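# Load two AA batteries into the remote's open bay

## Task

Place both AA batteries in the open battery compartment of the remote control, each with correct polarity and fully seated so its spring is compressed; the remote itself may be moved.

## Robot and tools

Robot: two arms, left_arm and right_arm, each with a two-finger parallel gripper and a wrist camera. Nominal bases in the scene frame: left_arm near (+0.001, +0.268, +0.007) m, right_arm near (+0.005, -0.290, +0.003) m. Arm names do not match image sides.

Scene frame: origin at table-top height, halfway between the bases, a little behind the near table edge; +x points out over the table, +y toward left_arm, +z up. Reported end_effector_position (m) and end_effector_quat_wxyz use this frame and may be a few cm off, more when the arm reaches far. The gripper's fingers point along its own +z and close along its own y. end_effector_position is the spot between the finger pads, just under 1 cm behind the tips.

The 14-number row (used by execute_actions and move): always 14 values in [-1, 1], even if one arm stays still. Order: left_arm dx, dy, dz, rx, ry, rz, opening, then right_arm dx, dy, dz, rx, ry, rz, opening. The six pose numbers are an offset, not a pose: measured from that arm's Hand target as it stood when the action or call began, along the Hand target's own axes (not scene axes). Scale: 1.0 equals 0.6 m for dx/dy/dz and 180 degrees for rx/ry/rz; rx, ry, rz form a single rotation vector. Sending the same offset again moves further. All six zeros re-command the current Hand target. Opening is absolute, not an offset: +1 fully open (about 87 mm gap), +0.5 about 69 mm, 0 about 43 mm, -0.5 about 18 mm, -1 closed. A 0 opening is a real command, so to leave a gripper unchanged resend its present value (see Tool commands).

execute_actions(actions, cameras): actions is a list of actions; each action is a list of up to 15 rows, one per 1/30 s step, every row counted from the action's starting Hand target. A short action repeats its final row to fill 15 steps. An empty actions list returns the state plus all camera images. cameras: list of names, ["all"], or [].

move(target, speed, blend, opening_speed, blocking, cameras): straight-line path for each gripper. target is one 14-number row or a list of up to 15 rows, all offsets from the same starting Hand targets. speed in m/s, 0.002 to 2.9 (default 0.25), one value or one per target; rotation rate is capped at twice that in rad/s. blend in m rounds corners of a list (0 = stop at each). opening_speed: rate of the opening change per second on the -1..+1 scale, at least 0.2. blocking=false returns after about 0.5 s while motion continues. Paths last at least 0.5 s and stop after 10 s. Paths do not avoid obstacles or the other arm. Faster moves lag and stray more and hit harder; a target set deep beyond a contact presses harder.

wait(seconds 0..10, cameras): lets time pass holding last commands. stop(cameras): brakes a running move. zoom_image(camera, region [x0, y0, x1, y1] in pixels, at most 504x504) enlarges part of the newest image of that camera. read_manual(section="licences") gives licence texts only. finished_scene(scene): ends the current scene permanently; give the current scene's number, and call it only once the batteries stay in place without the robot.

Cameras (all 672x504): cam_head_left, cam_head_right (on a rear beam), cam_high, cam_low, cam_left_wrist, cam_right_wrist. Calibration is approximate.

Results: each arm's end_effector_position and quaternion; Hand target (the last commanded pose after clipping, the base for the next offsets); Tool commands; grip_measured (on the opening scale, can be off by about 0.043); Joint positions (gripper as 0 closed to 1 open); Joint velocities (may be omitted when all are at noise level); Joint torques (include gravity, offsets and noise; joints 1-3 wrap at ±28 N m); motor temperatures. A move adds a "move:" line: done (within 10 mm and 2 degrees and at rest), off_target, moving, held (a check blocked a step or the clearance check stopped the path), or fault, plus limits=paced (pose clipped) or limits=held. Done does not mean no contact.

Behaviour: commanded orientation is clipped to 40 degrees from the current one each step. Friction and weight can leave the gripper short, low, or tilted; small moves may not happen or go sideways. Check the pose after each move and correct tilt; if it rests short, send the remaining distance as an offset. A blocked arm keeps pushing until you command its target back behind the gripper. To grip, command an opening about 0.04 below grip_measured at first contact (less for a gentler hold); pads give about 20 N each, and fast closing squeezes harder.

Avoid: dropping parts or releasing them while moving; fast impacts with the table, fixtures (bar, plate up to 3 cm above the table, low rail) or heavy objects; hard pushes; anything leaving the table; grippers, housings or wrist cameras meeting or squeezing each other; strain on camera cables; paths passing close to an arm's own base (go around it). Loose objects may get nudged occasionally. Motor heat from holding loads, stretched arms or pushing at unreachable poses: MOTOR HOT appears at 75 °C, at 90 °C the arm folds and idles for the rest of the scene, at 100 °C it goes limp. Smooth, efficient, quick motion is preferred.

Each tool is called after ">>>" as a command line: name --argument value for each argument, lists and objects as JSON in quotes; but a table of rows of numbers goes row by row, as --pt "numbers of a row", without its own name.

## Session

>>> execute_actions --actions '[]'

Scene clock: 0.00 s.
left_arm: end_effector_position=(+0.3749, +0.3005, +0.0375) grip_measured=+0.993 end_effector_quat_wxyz=(+0.547, -0.069, +0.830, +0.086) | right_arm: end_effector_position=(+0.3796, -0.3352, +0.0562) grip_measured=+0.981 end_effector_quat_wxyz=(+0.563, +0.135, +0.810, -0.087)
Joint positions: left_arm=[-0.039 1.601 0.369 0.821 -0.246 -0.027 0.997] | right_arm=[0.023 1.568 0.393 0.774 0.331 0.108 0.991]
Joint velocities: within noise
Joint torques (N m): no reading
Motor temperatures (°C): left_arm=[27 34 29 29 27 30 30] | right_arm=[29 29 27 29 29 26 27]
Heat: left arm: 34 °C; right arm: 29 °C.
Hand target: left_arm +0.3772, +0.3002, +0.0408; +0.551, -0.070, +0.828, +0.085 | right_arm +0.3843, -0.3342, +0.0636; +0.573, +0.135, +0.804, -0.084
Tool commands: left_gripper/opening=+1.0 right_gripper/opening=+1.0
camera_calibration:
cam_left_wrist: T_world_to_cam=[[0.230863, -0.970581, -0.0683755, 0.207295], [-0.935102, -0.201908, -0.291233, 0.443447], [0.26886, 0.131173, -0.954205, 0.0358697], [0, 0, 0, 1]] pos_world=[0.357168, 0.286027, 0.177548]
cam_right_wrist: T_world_to_cam=[[-0.324438, -0.945745, -0.0174916, -0.194309], [-0.892926, 0.312316, -0.324257, 0.481699], [0.312128, -0.0895827, -0.945807, 0.0539995], [0, 0, 0, 1]] pos_world=[0.350225, -0.329372, 0.203869]

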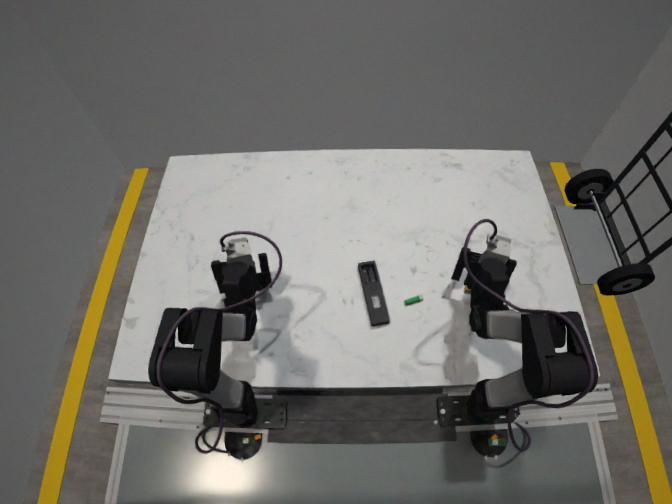

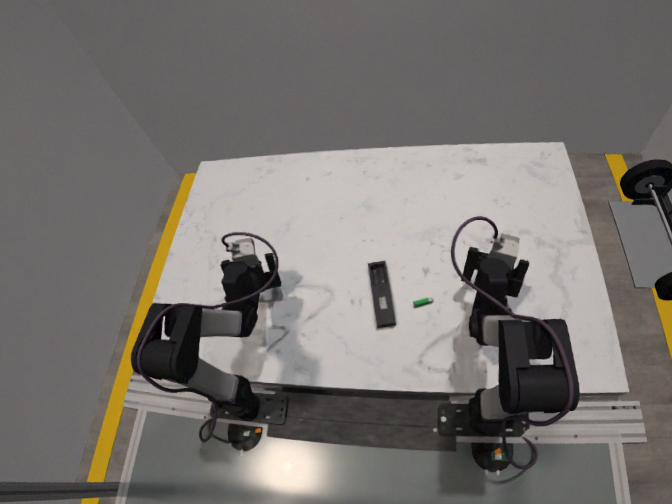

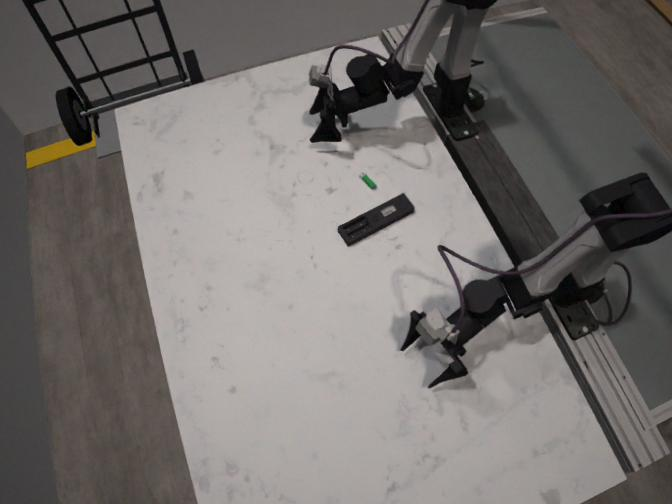

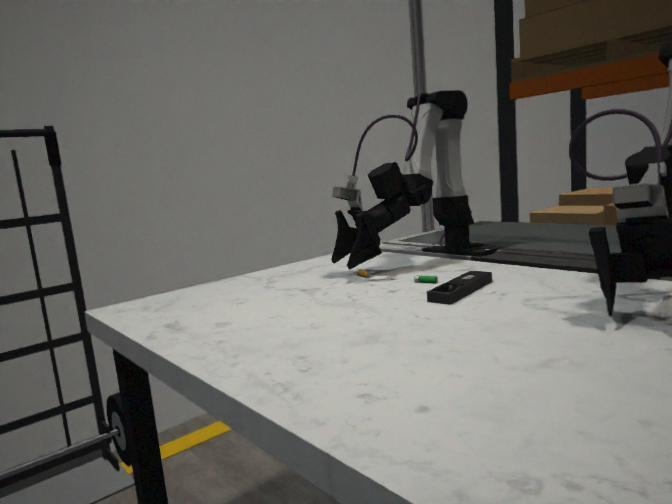

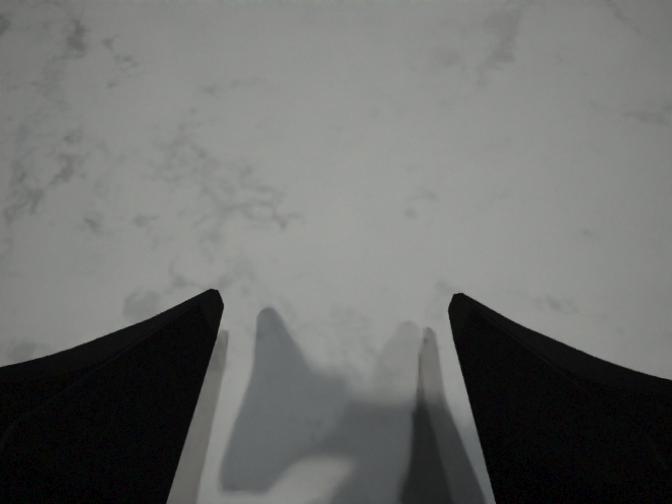

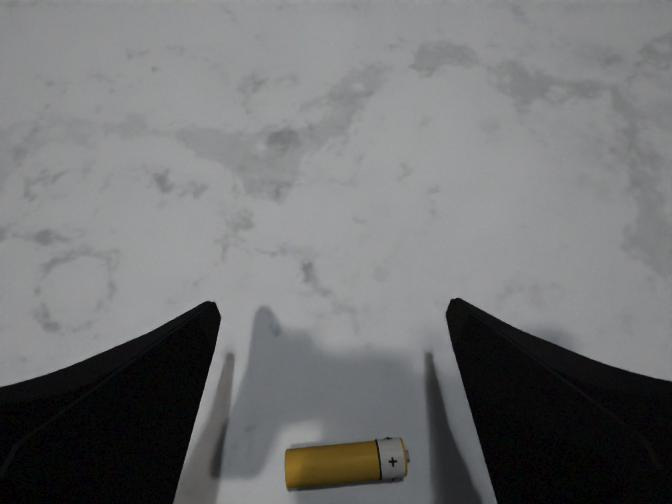

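>>> zoom_image --camera "cam_head_left" --region '[330, 240, 450, 340]'

>>> zoom_image --camera "cam_high" --region '[320, 150, 440, 260]'

>>> zoom_image --camera "cam_head_right" --region '[340, 240, 460, 340]'

Scaled by 4.200 from the camera's 672x504 image, which has a finer 960x720 frame.

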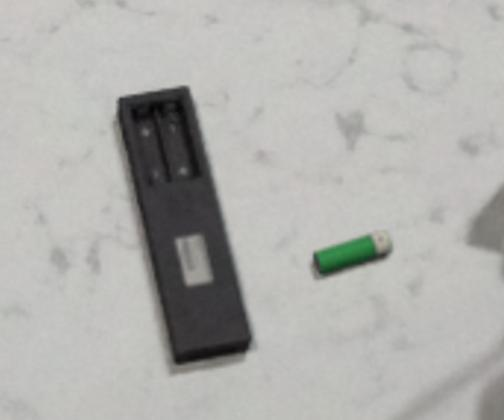

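Scaled by 4.200 from the camera's 672x504 image, which has a finer 960x720 frame.

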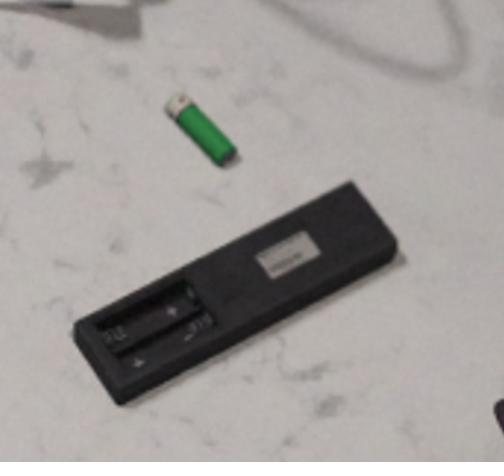

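Scaled by 4.200 from the camera's 672x504 image, which has a finer 960x720 frame.

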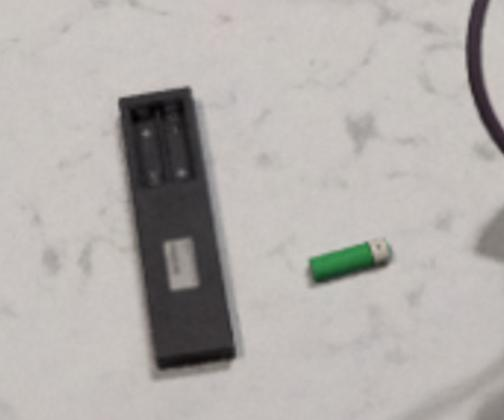

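>>> move --target '[0,0,0,0,0,0,1,0.0272,0.4143,-0.2353,-0.0935,0.005,-0.04,1]' --cameras '["cam_right_wrist","cam_head_left"]'

>>> zoom_image --camera "cam_head_left" --region '[390, 240, 510, 340]'

Scene clock: 9.97 s.
left_arm: end_effector_position=(+0.3749, +0.3005, +0.0375) grip_measured=+0.993 end_effector_quat_wxyz=(+0.547, -0.069, +0.830, +0.086) | right_arm: end_effector_position=(+0.3236, -0.0623, +0.0893) grip_measured=+0.981 end_effector_quat_wxyz=(+0.563, -0.015, +0.826, -0.007)
Joint positions: left_arm=[-0.039 1.601 0.369 0.821 -0.246 -0.027 0.997] | right_arm=[0.923 1.63 0.714 0.293 0.828 0.425 0.991]
Joint torques (N m): left_arm=[0.14 -5.27 5.64 2.28 -0.04 -0.12] | right_arm=[0.02 -5.96 10.11 1.53 0.37 0.17]
Heat: left arm: 35 °C; right arm: 32 °C.
Hand target: left_arm +0.3772, +0.3002, +0.0408; +0.551, -0.070, +0.828, +0.085 | right_arm +0.3303, -0.0553, +0.0997; +0.573, +0.000, +0.819, +0.000
Off the commanded pose: left_arm 0.004 m, 0 deg | right_arm 0.014 m, 2 deg.
move: off_target (right_arm)
camera_calibration:
cam_right_wrist: T_world_to_cam=[[0.00860974, -0.999739, 0.0211802, -0.0684827], [-0.950798, -0.0147444, -0.309461, 0.354175], [0.309693, -0.0174737, -0.950676, 0.132837], [0, 0, 0, 1]] pos_world=[0.2962, -0.0609216, 0.237339]
Images, in order (width x height): cam_head_left 672x504, cam_right_wrist 672x504.

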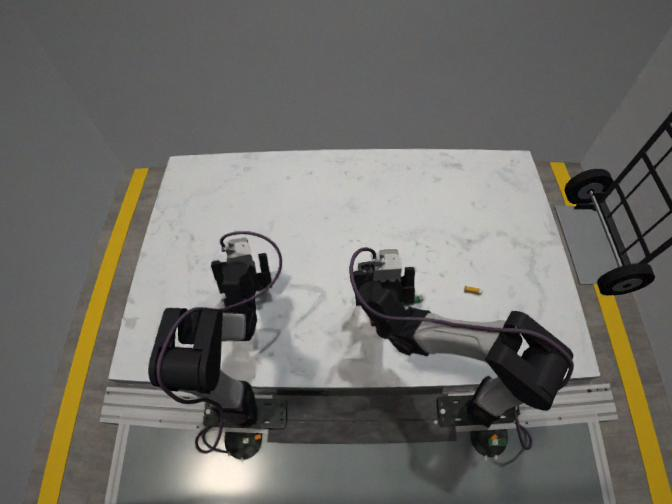

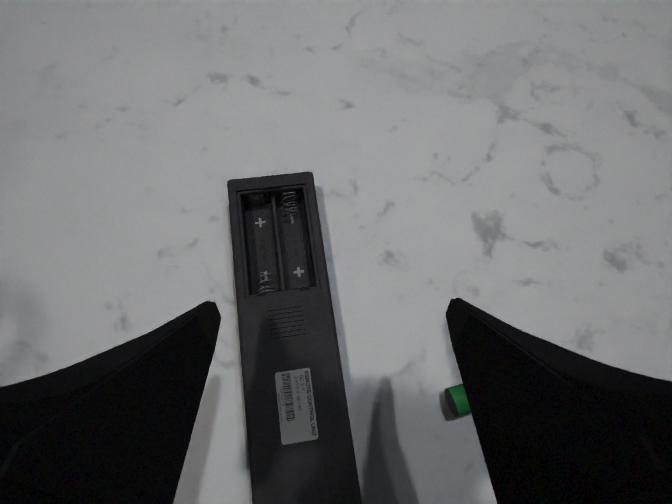

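Scaled by 4.200 from the camera's 672x504 image, which has a finer 960x720 frame.

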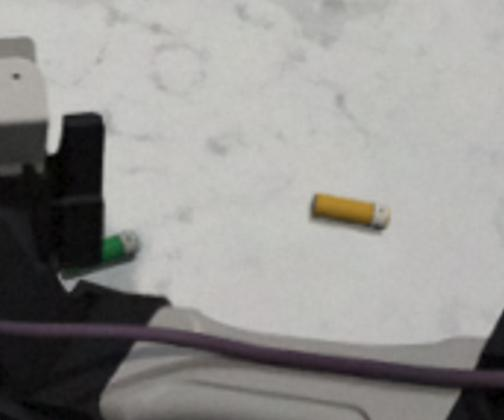

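>>> zoom_image --camera "cam_right_wrist" --region '[210, 160, 350, 310]'

Scaled by 3.360 from the camera's 672x504 image, which has a finer 960x720 frame.

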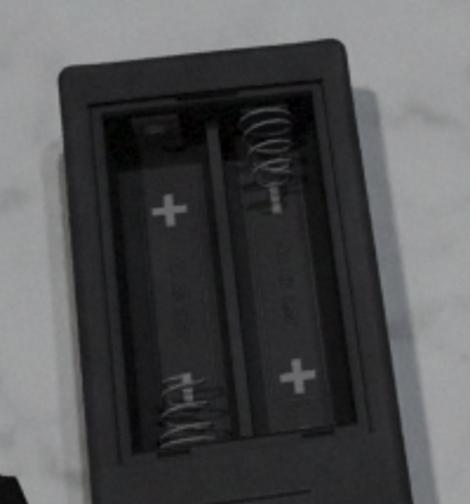

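>>> move --target '[0,0,0,0,0,0,1,-0.0108,-0.1717,-0.0678,-0.34,0.275,-0.4866,0.2]' --speed 0.5 --cameras '["cam_right_wrist","cam_head_left","cam_high"]'

Scene clock: 19.47 s.
left_arm: end_effector_position=(+0.3749, +0.3005, +0.0375) grip_measured=+0.993 end_effector_quat_wxyz=(+0.547, -0.069, +0.830, +0.086) | right_arm: end_effector_position=(+0.2853, -0.1597, +0.1144) grip_measured=+0.200 end_effector_quat_wxyz=(+0.005, +0.775, -0.632, -0.010)
Joint positions: left_arm=[-0.039 1.601 0.369 0.821 -0.246 -0.027 0.997] | right_arm=[0.559 1.836 1.51 -1.303 -0.008 -1.213 0.6]
Joint torques (N m): left_arm=[0.14 -5.27 5.64 2.28 -0.04 -0.13] | right_arm=[-0.14 -7.83 9.91 0.16 0.07 -0.08]
Motor temperatures (°C): left_arm=[27 36 30 35 27 30 30] | right_arm=[29 31 32 32 29 26 27]
Heat: left arm: 36 °C; right arm: 32 °C.
Hand target: left_arm +0.3772, +0.3002, +0.0408; +0.551, -0.070, +0.828, +0.085 | right_arm +0.2943, -0.1582, +0.1198; -0.002, +0.777, -0.630, +0.001
Off the commanded pose: left_arm 0.004 m, 0 deg | right_arm 0.011 m, 2 deg.
move: off_target (right_arm)
camera_calibration:
cam_right_wrist: T_world_to_cam=[[0.981328, 0.191731, -0.0153037, -0.249067], [0.134761, -0.628602, 0.765963, -0.206648], [0.137239, -0.753723, -0.642703, 0.0632818], [0, 0, 0, 1]] pos_world=[0.26358, -0.0344482, 0.195144]
Images, in order (width x height): cam_head_left 672x504, cam_high 672x504, cam_right_wrist 672x504.

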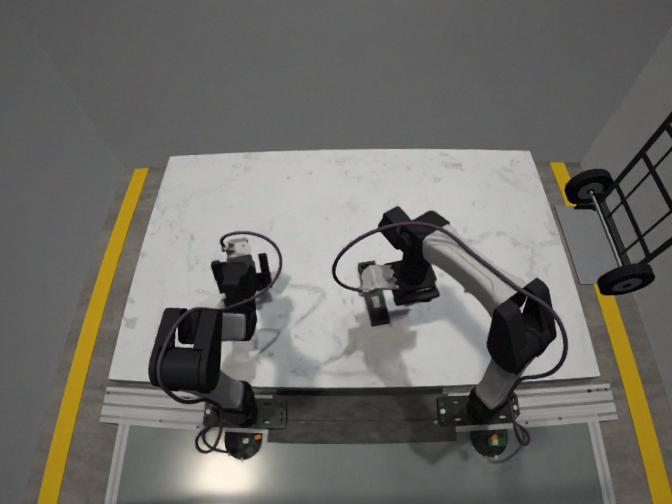

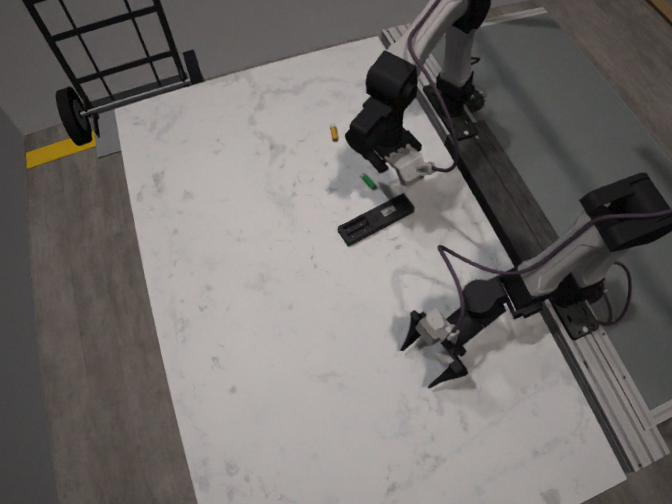

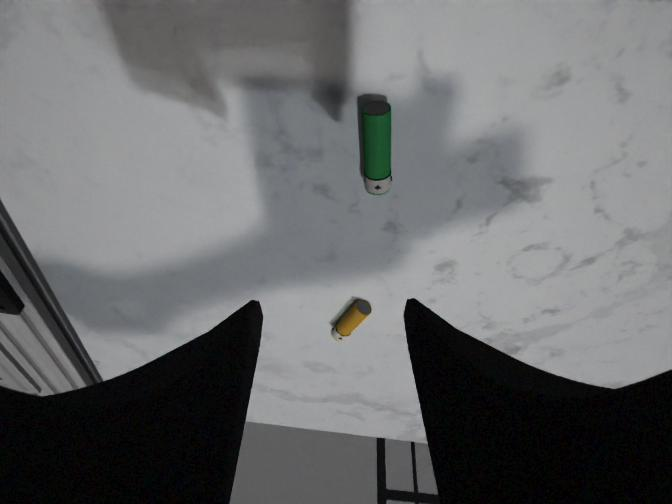

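>>> move --target '[0,0,0,0,0,0,1,0.0103,-0.0382,0.125,0,0,-0.0222,0.2]' --cameras '["cam_right_wrist"]'

Scene clock: 24.47 s.
left_arm: end_effector_position=(+0.3749, +0.3005, +0.0375) grip_measured=+0.993 end_effector_quat_wxyz=(+0.547, -0.069, +0.830, +0.086) | right_arm: end_effector_position=(+0.3141, -0.1564, +0.0465) grip_measured=+0.200 end_effector_quat_wxyz=(+0.000, +0.797, -0.603, -0.008)
Joint positions: left_arm=[-0.039 1.601 0.369 0.821 -0.246 -0.027 0.997] | right_arm=[0.525 1.956 1.393 -1.055 -0.005 -1.32 0.6]
Joint torques (N m): left_arm=[0.16 -5.27 5.65 2.28 -0.04 -0.12] | right_arm=[-0.5 -9.7 5.63 0.32 0.03 -0.05]
Heat: left arm: 36 °C; right arm: 33 °C.
Hand target: left_arm +0.3772, +0.3002, +0.0408; +0.551, -0.070, +0.828, +0.085 | right_arm +0.3183, -0.1594, +0.0449; -0.002, +0.798, -0.602, +0.001
Off the commanded pose: left_arm 0.004 m, 0 deg | right_arm 0.005 m, 1 deg.
move: done
camera_calibration:
cam_right_wrist: T_world_to_cam=[[0.964576, 0.263782, -0.00351926, -0.263048], [0.17273, -0.621431, 0.764191, -0.167231], [0.199393, -0.737728, -0.64498, 0.0012269], [0, 0, 0, 1]] pos_world=[0.282371, -0.0336304, 0.127662]
Images, in order (width x height): cam_right_wrist 672x504.

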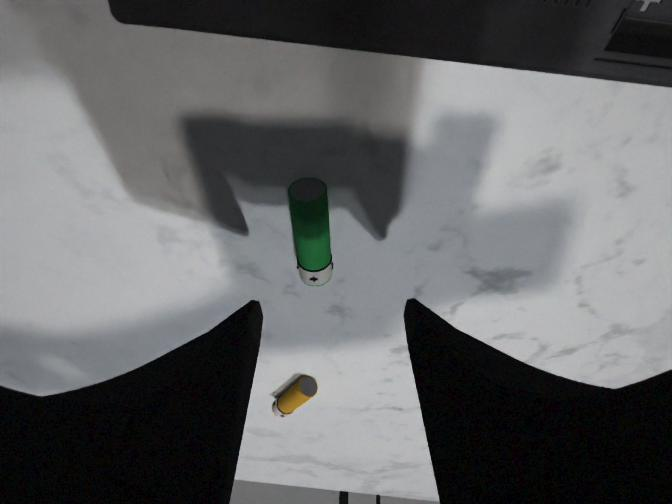

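>>> move --pt "0 0 0 0 0 0 1 0.0095 0.0155 0 0 0 0 -0.2" --pt "0 0 0 0 0 0 1 0.0095 0.0155 0.0575 0 0 0 -0.2" --speed '[0.25,0.1]' --cameras '["cam_right_wrist"]'

Scene clock: 29.20 s.
left_arm: end_effector_position=(+0.3749, +0.3005, +0.0375) grip_measured=+0.993 end_effector_quat_wxyz=(+0.547, -0.069, +0.830, +0.086) | right_arm: end_effector_position=(+0.3085, -0.1630, +0.0154) grip_measured=-0.200 end_effector_quat_wxyz=(-0.006, +0.798, -0.603, -0.006)
Joint positions: left_arm=[-0.039 1.601 0.369 0.821 -0.246 -0.027 0.997] | right_arm=[0.516 1.956 1.262 -0.913 -0.005 -1.331 0.4]
Joint torques (N m): left_arm=[0.16 -5.27 5.64 2.28 -0.04 -0.13] | right_arm=[-0.73 -8.25 5.14 0.31 0 -0.03]
Heat: left arm: 37 °C; right arm: 33 °C.
Hand target: left_arm +0.3772, +0.3002, +0.0408; +0.551, -0.070, +0.828, +0.085 | right_arm +0.3109, -0.1675, +0.0102; -0.001, +0.798, -0.602, +0.001
Off the commanded pose: left_arm 0.004 m, 0 deg | right_arm 0.007 m, 1 deg.
move: done
camera_calibration:
cam_right_wrist: T_world_to_cam=[[0.964274, 0.264788, 0.00793992, -0.255962], [0.165645, -0.626075, 0.761966, -0.1451], [0.20673, -0.733429, -0.647569, -0.0241091], [0, 0, 0, 1]] pos_world=[0.275836, -0.04075, 0.0969809]
Images, in order (width x height): cam_right_wrist 672x504.

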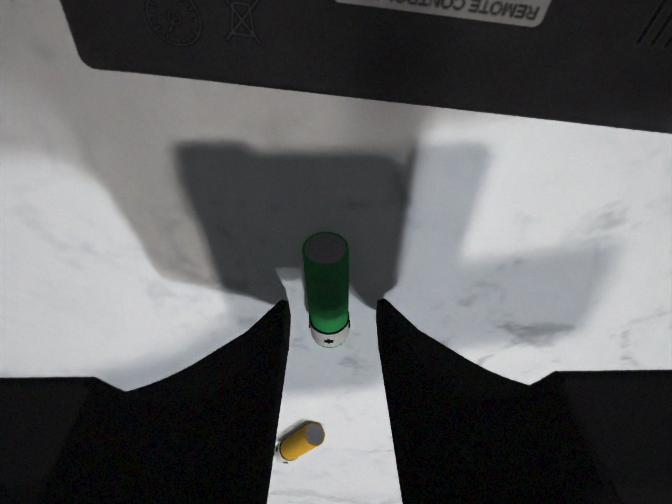

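>>> move --pt "0 0 0 0 0 0 1 0 0.0035 0.007 0 0 0 -0.2" --pt "0 0 0 0 0 0 1 0 0.0035 0.007 0 0 0 -0.66" --speed 0.1 --opening_speed 0.4 --cameras '["cam_right_wrist"]'

Scene clock: 32.30 s.
left_arm: end_effector_position=(+0.3749, +0.3005, +0.0375) grip_measured=+0.993 end_effector_quat_wxyz=(+0.547, -0.069, +0.830, +0.086) | right_arm: end_effector_position=(+0.3123, -0.1624, +0.0134) grip_measured=-0.607 end_effector_quat_wxyz=(-0.013, +0.798, -0.603, +0.002)
Joint positions: left_arm=[-0.039 1.601 0.369 0.821 -0.246 -0.027 0.997] | right_arm=[0.516 1.956 1.253 -0.885 0.003 -1.332 0.197]
Joint torques (N m): left_arm=[0.14 -5.27 5.65 2.28 -0.04 -0.13] | right_arm=[-0.49 -8.5 4.26 0.31 -0.02 -0.05]
Heat: left arm: 37 °C; right arm: 34 °C.
Hand target: left_arm +0.3772, +0.3002, +0.0408; +0.551, -0.070, +0.828, +0.085 | right_arm +0.3090, -0.1681, +0.0060; -0.001, +0.798, -0.602, +0.001
Off the commanded pose: left_arm 0.004 m, 0 deg | right_arm 0.010 m, 1 deg.
move: done
camera_calibration:
cam_right_wrist: T_world_to_cam=[[0.963797, 0.265212, 0.0275392, -0.259811], [0.150941, -0.627819, 0.763584, -0.139524], [0.219801, -0.731783, -0.645121, -0.029608], [0, 0, 0, 1]] pos_world=[0.277973, -0.0403575, 0.0945925]
Images, in order (width x height): cam_right_wrist 672x504.

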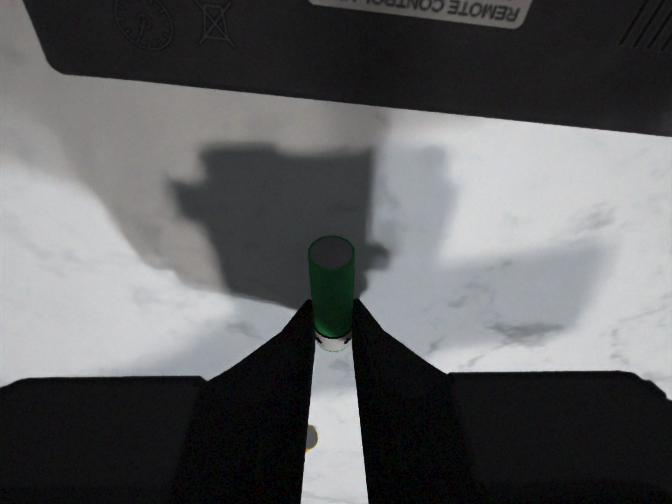

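>>> move --pt "0 0 0 0 0 0 1 0 0.0035 -0.14 0 0 0 -0.66" --pt "0 0 0 0 0 0 1 -0.1715 -0.1637 -0.14 0 0 0.553 -0.66" --speed '[0.2,0.4]' --blend 0.03 --cameras '["cam_right_wrist","cam_high"]'

Scene clock: 37.43 s.
left_arm: end_effector_position=(+0.3749, +0.3005, +0.0375) grip_measured=+0.993 end_effector_quat_wxyz=(+0.547, -0.069, +0.830, +0.086) | right_arm: end_effector_position=(+0.3723, -0.0485, +0.0871) grip_measured=-0.607 end_effector_quat_wxyz=(+0.009, -0.054, +0.998, +0.008)
Joint positions: left_arm=[-0.039 1.601 0.369 0.821 -0.246 -0.027 0.997] | right_arm=[0.543 2.545 2.511 -1.556 0.003 0.436 0.197]
Joint torques (N m): left_arm=[0.14 -5.29 5.65 2.28 -0.04 -0.12] | right_arm=[0.75 -13.7 9.78 0.19 0.05 0.14]
Heat: left arm: 38 °C; right arm: 35 °C.
Hand target: left_arm +0.3772, +0.3002, +0.0408; +0.551, -0.070, +0.828, +0.085 | right_arm +0.3749, -0.0423, +0.0905; +0.002, -0.056, +0.998, +0.001
Off the commanded pose: left_arm 0.004 m, 0 deg | right_arm 0.007 m, 1 deg.
joint sent to its limit (right arm) — joint 4 (wrist pitch), lower limit. The joint targets still meet the commanded pose.
move: done
camera_calibration:
cam_right_wrist: T_world_to_cam=[[0.0994818, -0.994986, -0.0102843, -0.0858331], [-0.645175, -0.0723683, 0.7606, 0.190325], [-0.75753, -0.0690306, -0.64914, 0.484505], [0, 0, 0, 1]] pos_world=[0.49836, -0.0381836, 0.168868]
Images, in order (width x height): cam_high 672x504, cam_right_wrist 672x504.

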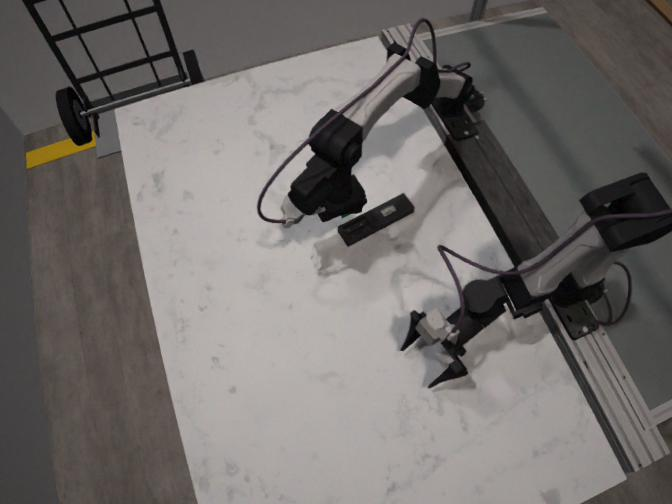

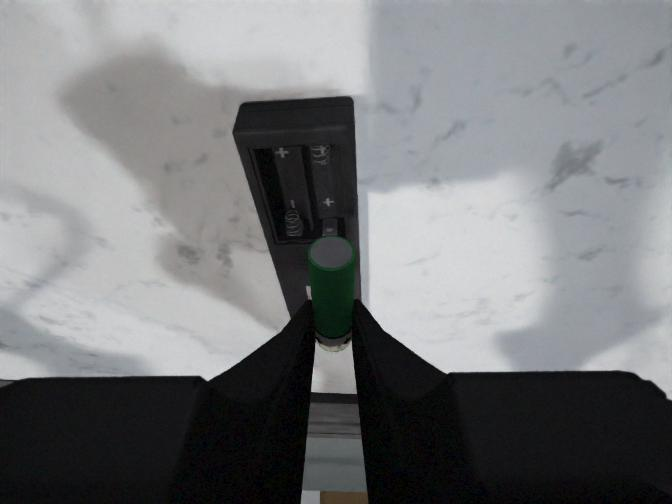

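>>> move --target '[0,0,0,0,0,0,1,0.0418,0.0052,0.0475,0,0.083,-0.0172,-0.66]' --cameras '["cam_right_wrist","cam_low"]'

>>> zoom_image --camera "cam_low" --region '[380, 220, 520, 320]'

>>> zoom_image --camera "cam_right_wrist" --region '[200, 40, 460, 360]'

Scene clock: 44.30 s.
left_arm: end_effector_position=(+0.3749, +0.3005, +0.0375) grip_measured=+0.993 end_effector_quat_wxyz=(+0.547, -0.069, +0.830, +0.086) | right_arm: end_effector_position=(+0.3538, -0.0440, +0.0650) grip_measured=-0.607 end_effector_quat_wxyz=(-0.050, -0.072, +0.996, +0.025)
Joint positions: left_arm=[-0.039 1.601 0.369 0.821 -0.246 -0.027 0.997] | right_arm=[0.543 2.575 2.453 -1.557 -0.081 0.397 0.197]
Joint torques (N m): left_arm=[0.14 -5.27 5.64 2.28 -0.04 -0.12] | right_arm=[-0.01 -14.13 5.59 0.07 -0.22 -0.05]
Motor temperatures (°C): left_arm=[27 37 31 39 27 30 30] | right_arm=[29 38 33 31 29 26 27]
Heat: left arm: 39 °C; right arm: 38 °C.
Hand target: left_arm +0.3772, +0.3002, +0.0408; +0.551, -0.070, +0.828, +0.085 | right_arm +0.3497, -0.0420, +0.0619; -0.128, -0.082, +0.988, -0.007
Off the commanded pose: left_arm 0.004 m, 0 deg | right_arm 0.005 m, 10 deg.
joint sent to its limit (right arm) — joint 4 (wrist pitch), lower limit. The joint targets are off in orientation, not in position.
move: off_target (right_arm)
camera_calibration:
cam_right_wrist: T_world_to_cam=[[0.133126, -0.989766, -0.0513958, -0.0887766], [-0.547479, -0.116667, 0.828647, 0.154551], [-0.826163, -0.0821762, -0.557407, 0.474136], [0, 0, 0, 1]] pos_world=[0.488146, -0.0308743, 0.131656]
Images, in order (width x height): cam_low 672x504, cam_right_wrist 672x504.

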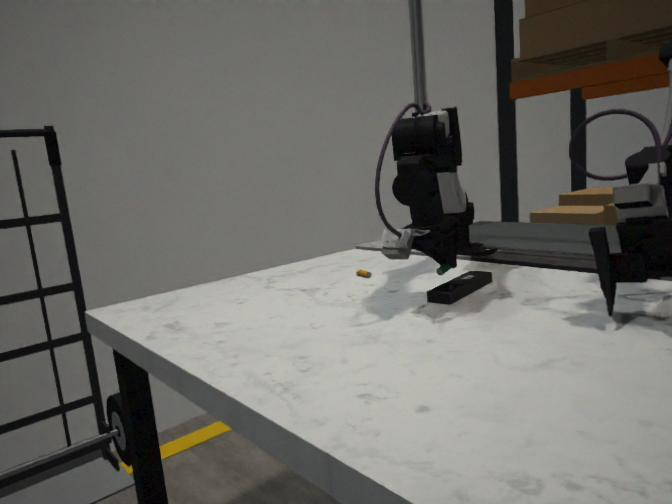

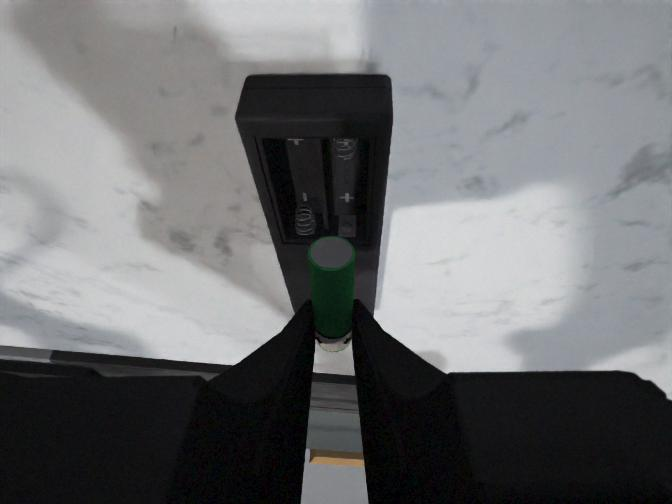

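Scaled by 3.600 from the camera's 672x504 image, which has a finer 960x720 frame.

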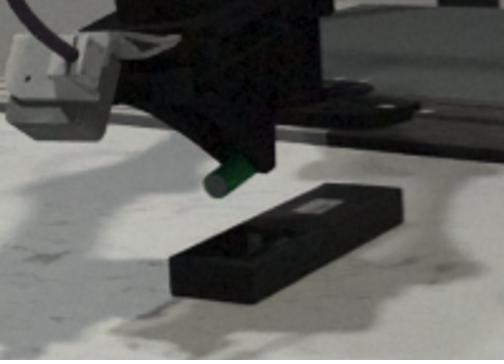

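Scaled by 1.575 from the camera's 672x504 image, which has a finer 960x720 frame.

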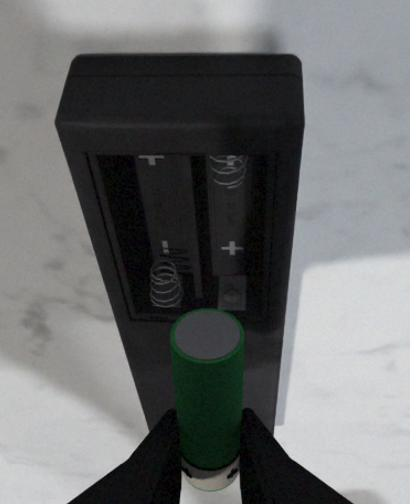

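>>> move --target '[0,0,0,0,0,0,1,-0.0082,-0.0045,0.0443,0,0,-0.0055,-0.66]' --speed 0.12 --cameras '["cam_right_wrist","cam_low"]'

>>> zoom_image --camera "cam_right_wrist" --region '[200, 40, 460, 360]'

>>> zoom_image --camera "cam_low" --region '[400, 240, 510, 320]'

Scene clock: 48.17 s.
left_arm: end_effector_position=(+0.3749, +0.3005, +0.0375) grip_measured=+0.993 end_effector_quat_wxyz=(+0.547, -0.069, +0.830, +0.086) | right_arm: end_effector_position=(+0.3496, -0.0472, +0.0362) grip_measured=-0.607 end_effector_quat_wxyz=(-0.081, -0.083, +0.993, +0.010)
Joint positions: left_arm=[-0.039 1.601 0.369 0.821 -0.246 -0.027 0.997] | right_arm=[0.543 2.645 2.453 -1.558 -0.082 0.372 0.197]
Joint torques (N m): left_arm=[0.16 -5.27 5.64 2.28 -0.04 -0.12] | right_arm=[-0.12 -14.22 6.71 -0.06 -0.2 -0.01]
Heat: left arm: 39 °C; right arm: 38 °C.
Hand target: left_arm +0.3772, +0.3002, +0.0408; +0.551, -0.070, +0.828, +0.085 | right_arm +0.3482, -0.0447, +0.0350; -0.128, -0.091, +0.988, -0.005
Off the commanded pose: left_arm 0.004 m, 0 deg | right_arm 0.003 m, 6 deg.
joint sent to its limit (right arm) — joint 4 (wrist pitch), lower limit. The joint targets are off in orientation, not in position.
move: off_target (right_arm)
camera_calibration:
cam_right_wrist: T_world_to_cam=[[0.156295, -0.987319, -0.0278112, -0.101701], [-0.493502, -0.102451, 0.863689, 0.156294], [-0.855586, -0.121265, -0.503256, 0.46086], [0, 0, 0, 1]] pos_world=[0.487332, -0.0285125, 0.0941127]
Images, in order (width x height): cam_low 672x504, cam_right_wrist 672x504.

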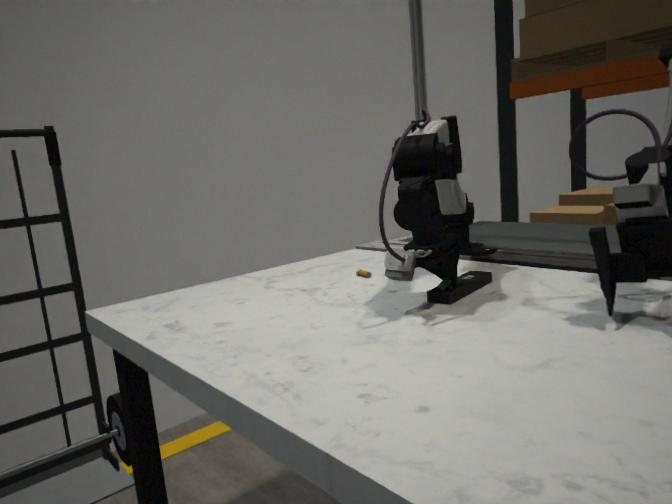

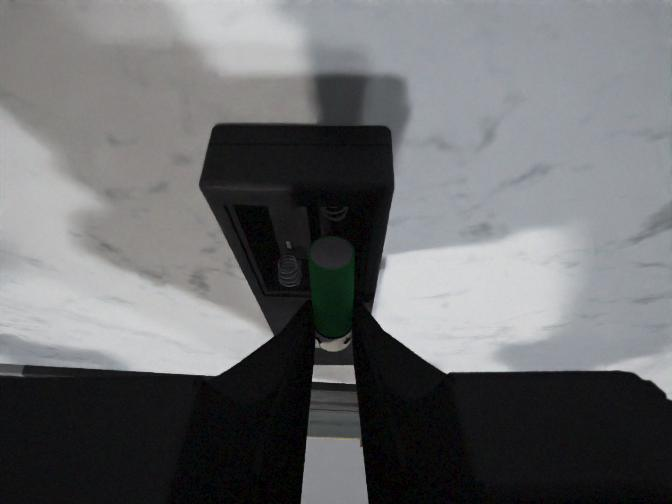

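Scaled by 1.575 from the camera's 672x504 image, which has a finer 960x720 frame.

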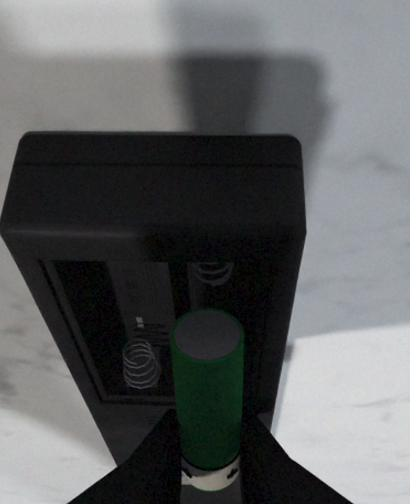

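Scaled by 4.582 from the camera's 672x504 image, which has a finer 960x720 frame.

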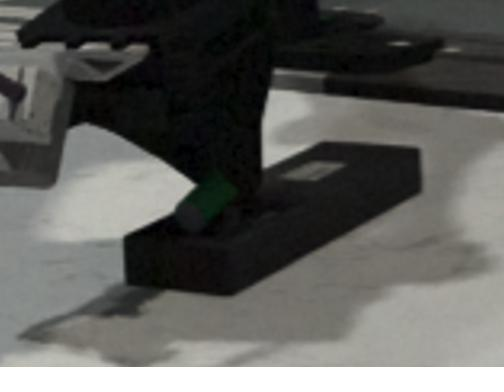

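>>> move --pt "0 0 0 0 0 0 1 0.0173 0 -0.0644 0 -0.083 0 -0.66" --pt "0.0025 -0.5315 -0.3588 0.0258 0.1255 -0.0073 1 0.0173 0 -0.0644 0 -0.083 0 -0.66" --speed '[0.15,0.25]' --cameras '["cam_left_wrist","cam_right_wrist","cam_high","cam_head_left"]'

Scene clock: 56.17 s.
left_arm: end_effector_position=(+0.2821, -0.0007, +0.0934) grip_measured=+0.993 end_effector_quat_wxyz=(+0.444, -0.041, +0.895, -0.001) | right_arm: end_effector_position=(+0.3459, -0.0473, +0.0626) grip_measured=-0.607 end_effector_quat_wxyz=(-0.021, -0.091, +0.996, +0.003)
Joint positions: left_arm=[-1.034 1.666 1.064 -0.407 -0.772 -0.877 0.997] | right_arm=[0.573 2.465 2.255 -1.438 -0.018 0.391 0.197]
Joint torques (N m): left_arm=[0.72 -7.87 5.46 1.39 -0.45 -0.07] | right_arm=[0.31 -17.89 5.44 0.31 0.13 0.11]
Motor temperatures (°C): left_arm=[27 37 31 39 27 30 30] | right_arm=[29 43 33 31 29 26 28]
Heat: left arm: 39 °C; right arm: 43 °C.
Hand target: left_arm +0.2813, +0.0058, +0.0918; +0.443, -0.040, +0.895, +0.007 (not the last commanded pose) | right_arm +0.3480, -0.0452, +0.0750; +0.001, -0.091, +0.996, +0.006
Off the commanded pose: left_arm 0.066 m, 9 deg | right_arm 0.013 m, 3 deg.
move: held (left_arm; a check stopped the path), off_target (right_arm; braked when a check withheld steps of left_arm); path passed 1 of 2 targets; limits=held
pose unreachable (left arm): on one or more control steps of this call, first in action 0 (counted from 0), this arm could not follow its commanded pose, so it was not sent that pose on those steps. It may still have moved: this result reports where it is.
cause: moving toward the commanded pose would bring a part of the arm too close to another arm (this arm's wrist (the part past joint 4) and the right arm's forearm (the part past joint 3), 31 mm apart when this arm was first held).
camera_calibration:
cam_left_wrist: T_world_to_cam=[[0.0940352, -0.995089, 0.0308998, -0.0305017], [-0.994591, -0.0952726, -0.0413644, 0.305673], [0.0441052, -0.026843, -0.998666, 0.221046], [0, 0, 0, 1]] pos_world=[0.297139, 0.0047039, 0.234337]
cam_right_wrist: T_world_to_cam=[[0.173053, -0.984901, -0.00488198, -0.107647], [-0.592824, -0.108118, 0.798042, 0.16978], [-0.786519, -0.135209, -0.602583, 0.452644], [0, 0, 0, 1]] pos_world=[0.475292, -0.026464, 0.136738]
Images, in order (width x height): cam_head_left 672x504, cam_high 672x504, cam_left_wrist 672x504, cam_right_wrist 672x504.

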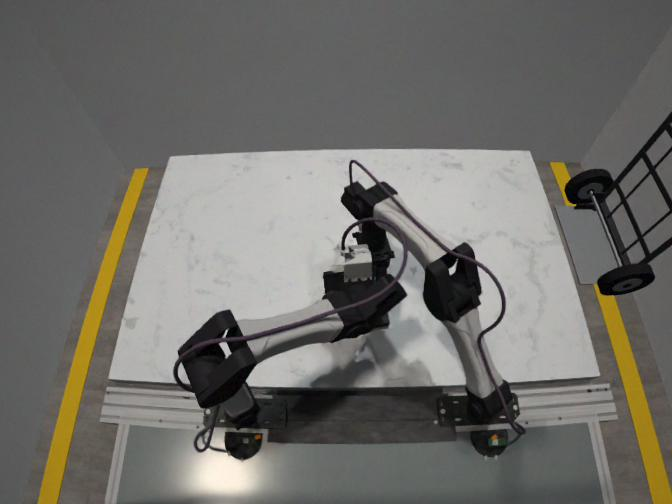

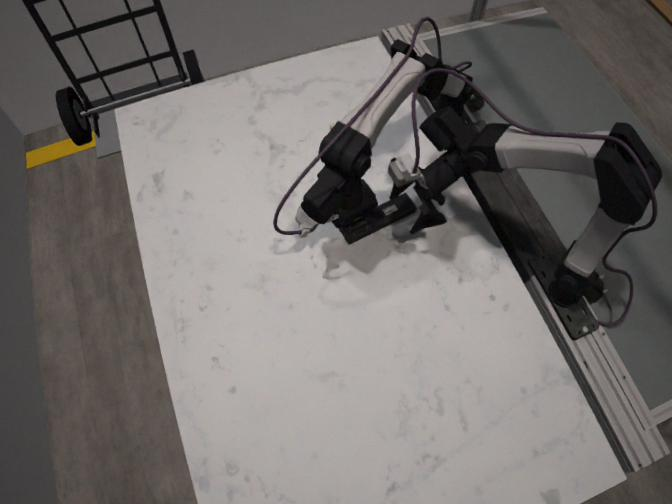

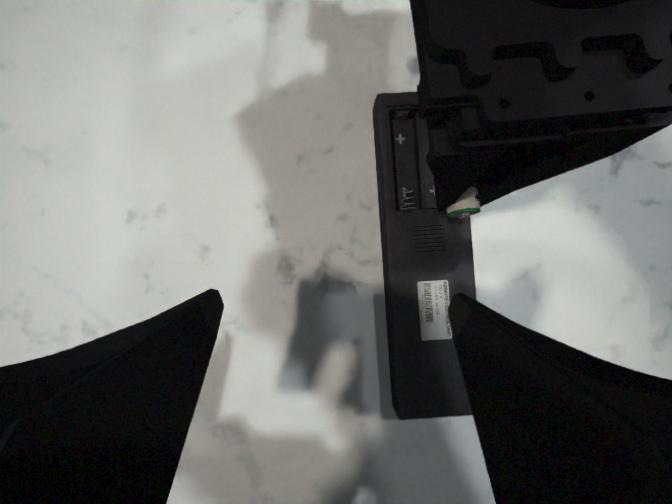

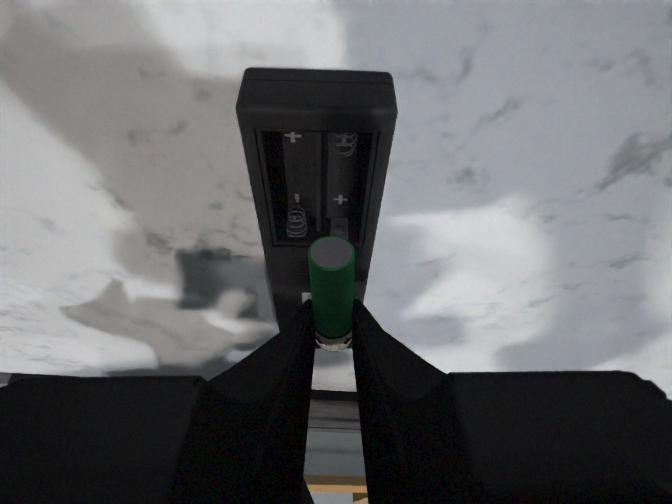

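>>> move --pt "0 0 0 0 0 0 1 0.15 -0.37 -0.075 0 0 0 -0.66" --pt "0.0408 -0.1023 -0.0442 -0.0237 0.042 -0.0111 1 0.15 -0.37 -0.075 0 0 0 -0.66" --cameras '["cam_left_wrist","cam_high"]'

Scene clock: 61.73 s.
left_arm: end_effector_position=(+0.2476, -0.0524, +0.0876) grip_measured=+0.993 end_effector_quat_wxyz=(+0.383, -0.066, +0.921, +0.035) | right_arm: end_effector_position=(+0.3022, -0.2799, +0.1117) grip_measured=-0.607 end_effector_quat_wxyz=(-0.008, -0.086, +0.996, +0.010)
Joint positions: left_arm=[-1.158 1.908 1.433 -0.843 -0.756 -1.184 0.997] | right_arm=[0.063 1.892 1.578 -1.307 0.009 -0.107 0.197]
Joint torques (N m): left_arm=[0.49 -7.54 9.06 0.78 -0.41 -0.23] | right_arm=[0.16 -12.41 5.26 0.25 0 -0.02]
Heat: left arm: 38 °C; right arm: 45 °C.
Hand target: left_arm +0.2504, -0.0582, +0.0900; +0.382, -0.072, +0.921, +0.029 | right_arm +0.2996, -0.2804, +0.1169; +0.001, -0.091, +0.996, +0.006
Off the commanded pose: left_arm 0.007 m, 1 deg | right_arm 0.006 m, 1 deg.
move: done
camera_calibration:
cam_left_wrist: T_world_to_cam=[[0.167495, -0.985598, -0.0232717, -0.0914181], [-0.981752, -0.168904, 0.0873731, 0.247858], [-0.0900455, 0.00821251, -0.995904, 0.250251], [0, 0, 0, 1]] pos_world=[0.281181, -0.0502924, 0.225442]
Images, in order (width x height): cam_high 672x504, cam_left_wrist 672x504.

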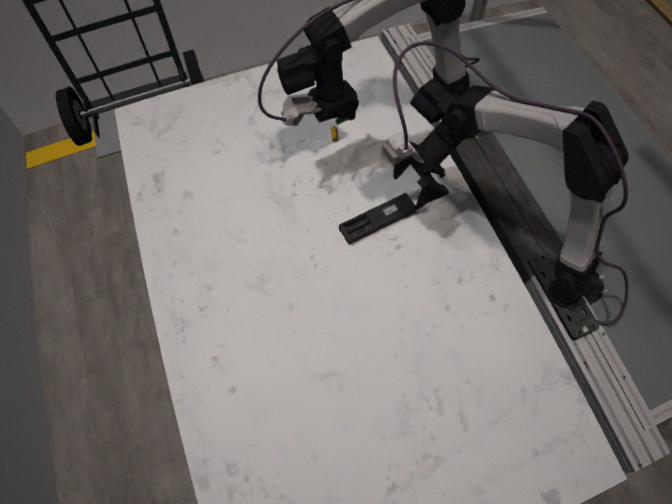

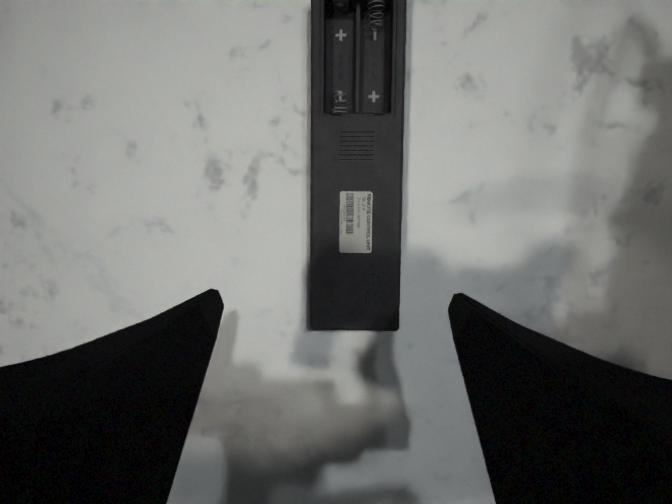

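>>> move --pt "0.077 -0.014 0.0797 0 0 0 1 0 0 0 0 0 0 -0.66" --pt "0.077 -0.014 0.0797 0 0 0 0.0 0 0 0 0 0 0 -0.66" --speed 0.12 --opening_speed 0.6 --cameras '["cam_left_wrist","cam_high"]'

Scene clock: 67.90 s.
left_arm: end_effector_position=(+0.2539, -0.0673, +0.0301) grip_measured=+0.057 end_effector_quat_wxyz=(+0.384, -0.071, +0.920, +0.028) | right_arm: end_effector_position=(+0.3022, -0.2799, +0.1117) grip_measured=-0.607 end_effector_quat_wxyz=(-0.008, -0.086, +0.996, +0.010)
Joint positions: left_arm=[-1.158 2.027 1.358 -0.638 -0.754 -1.191 0.528] | right_arm=[0.063 1.892 1.578 -1.307 0.009 -0.107 0.197]
Joint torques (N m): left_arm=[0.21 -8.72 5.23 1.03 -0.43 -0.19] | right_arm=[0.25 -12.29 5.22 0.25 0.01 -0.02]
Heat: left arm: 38 °C; right arm: 45 °C.
Hand target: left_arm +0.2528, -0.0663, +0.0235; +0.382, -0.072, +0.921, +0.030 | right_arm +0.2996, -0.2804, +0.1169; +0.001, -0.091, +0.996, +0.006
Off the commanded pose: left_arm 0.007 m, 0 deg | right_arm 0.006 m, 1 deg.
move: done
camera_calibration:
cam_left_wrist: T_world_to_cam=[[0.171571, -0.985148, -0.00682573, -0.109998], [-0.981398, -0.171515, 0.0862542, 0.256293], [-0.0861439, -0.00809991, -0.99625, 0.191515], [0, 0, 0, 1]] pos_world=[0.286896, -0.0628554, 0.16794]
Images, in order (width x height): cam_high 672x504, cam_left_wrist 672x504.

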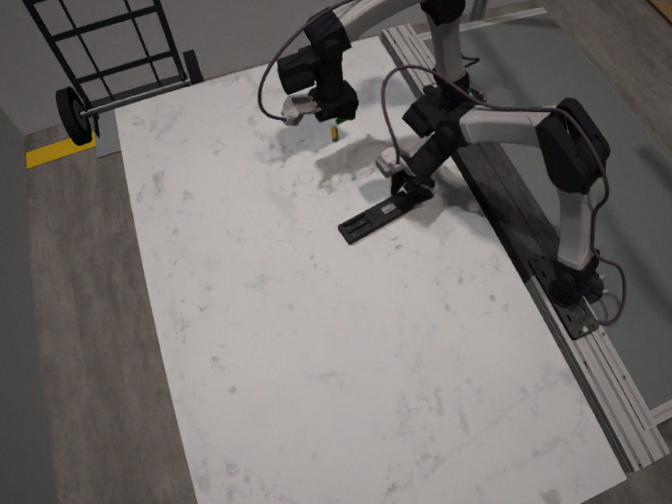

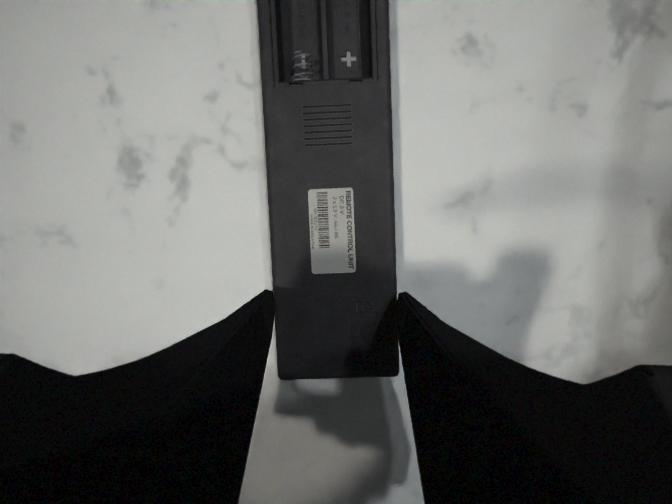

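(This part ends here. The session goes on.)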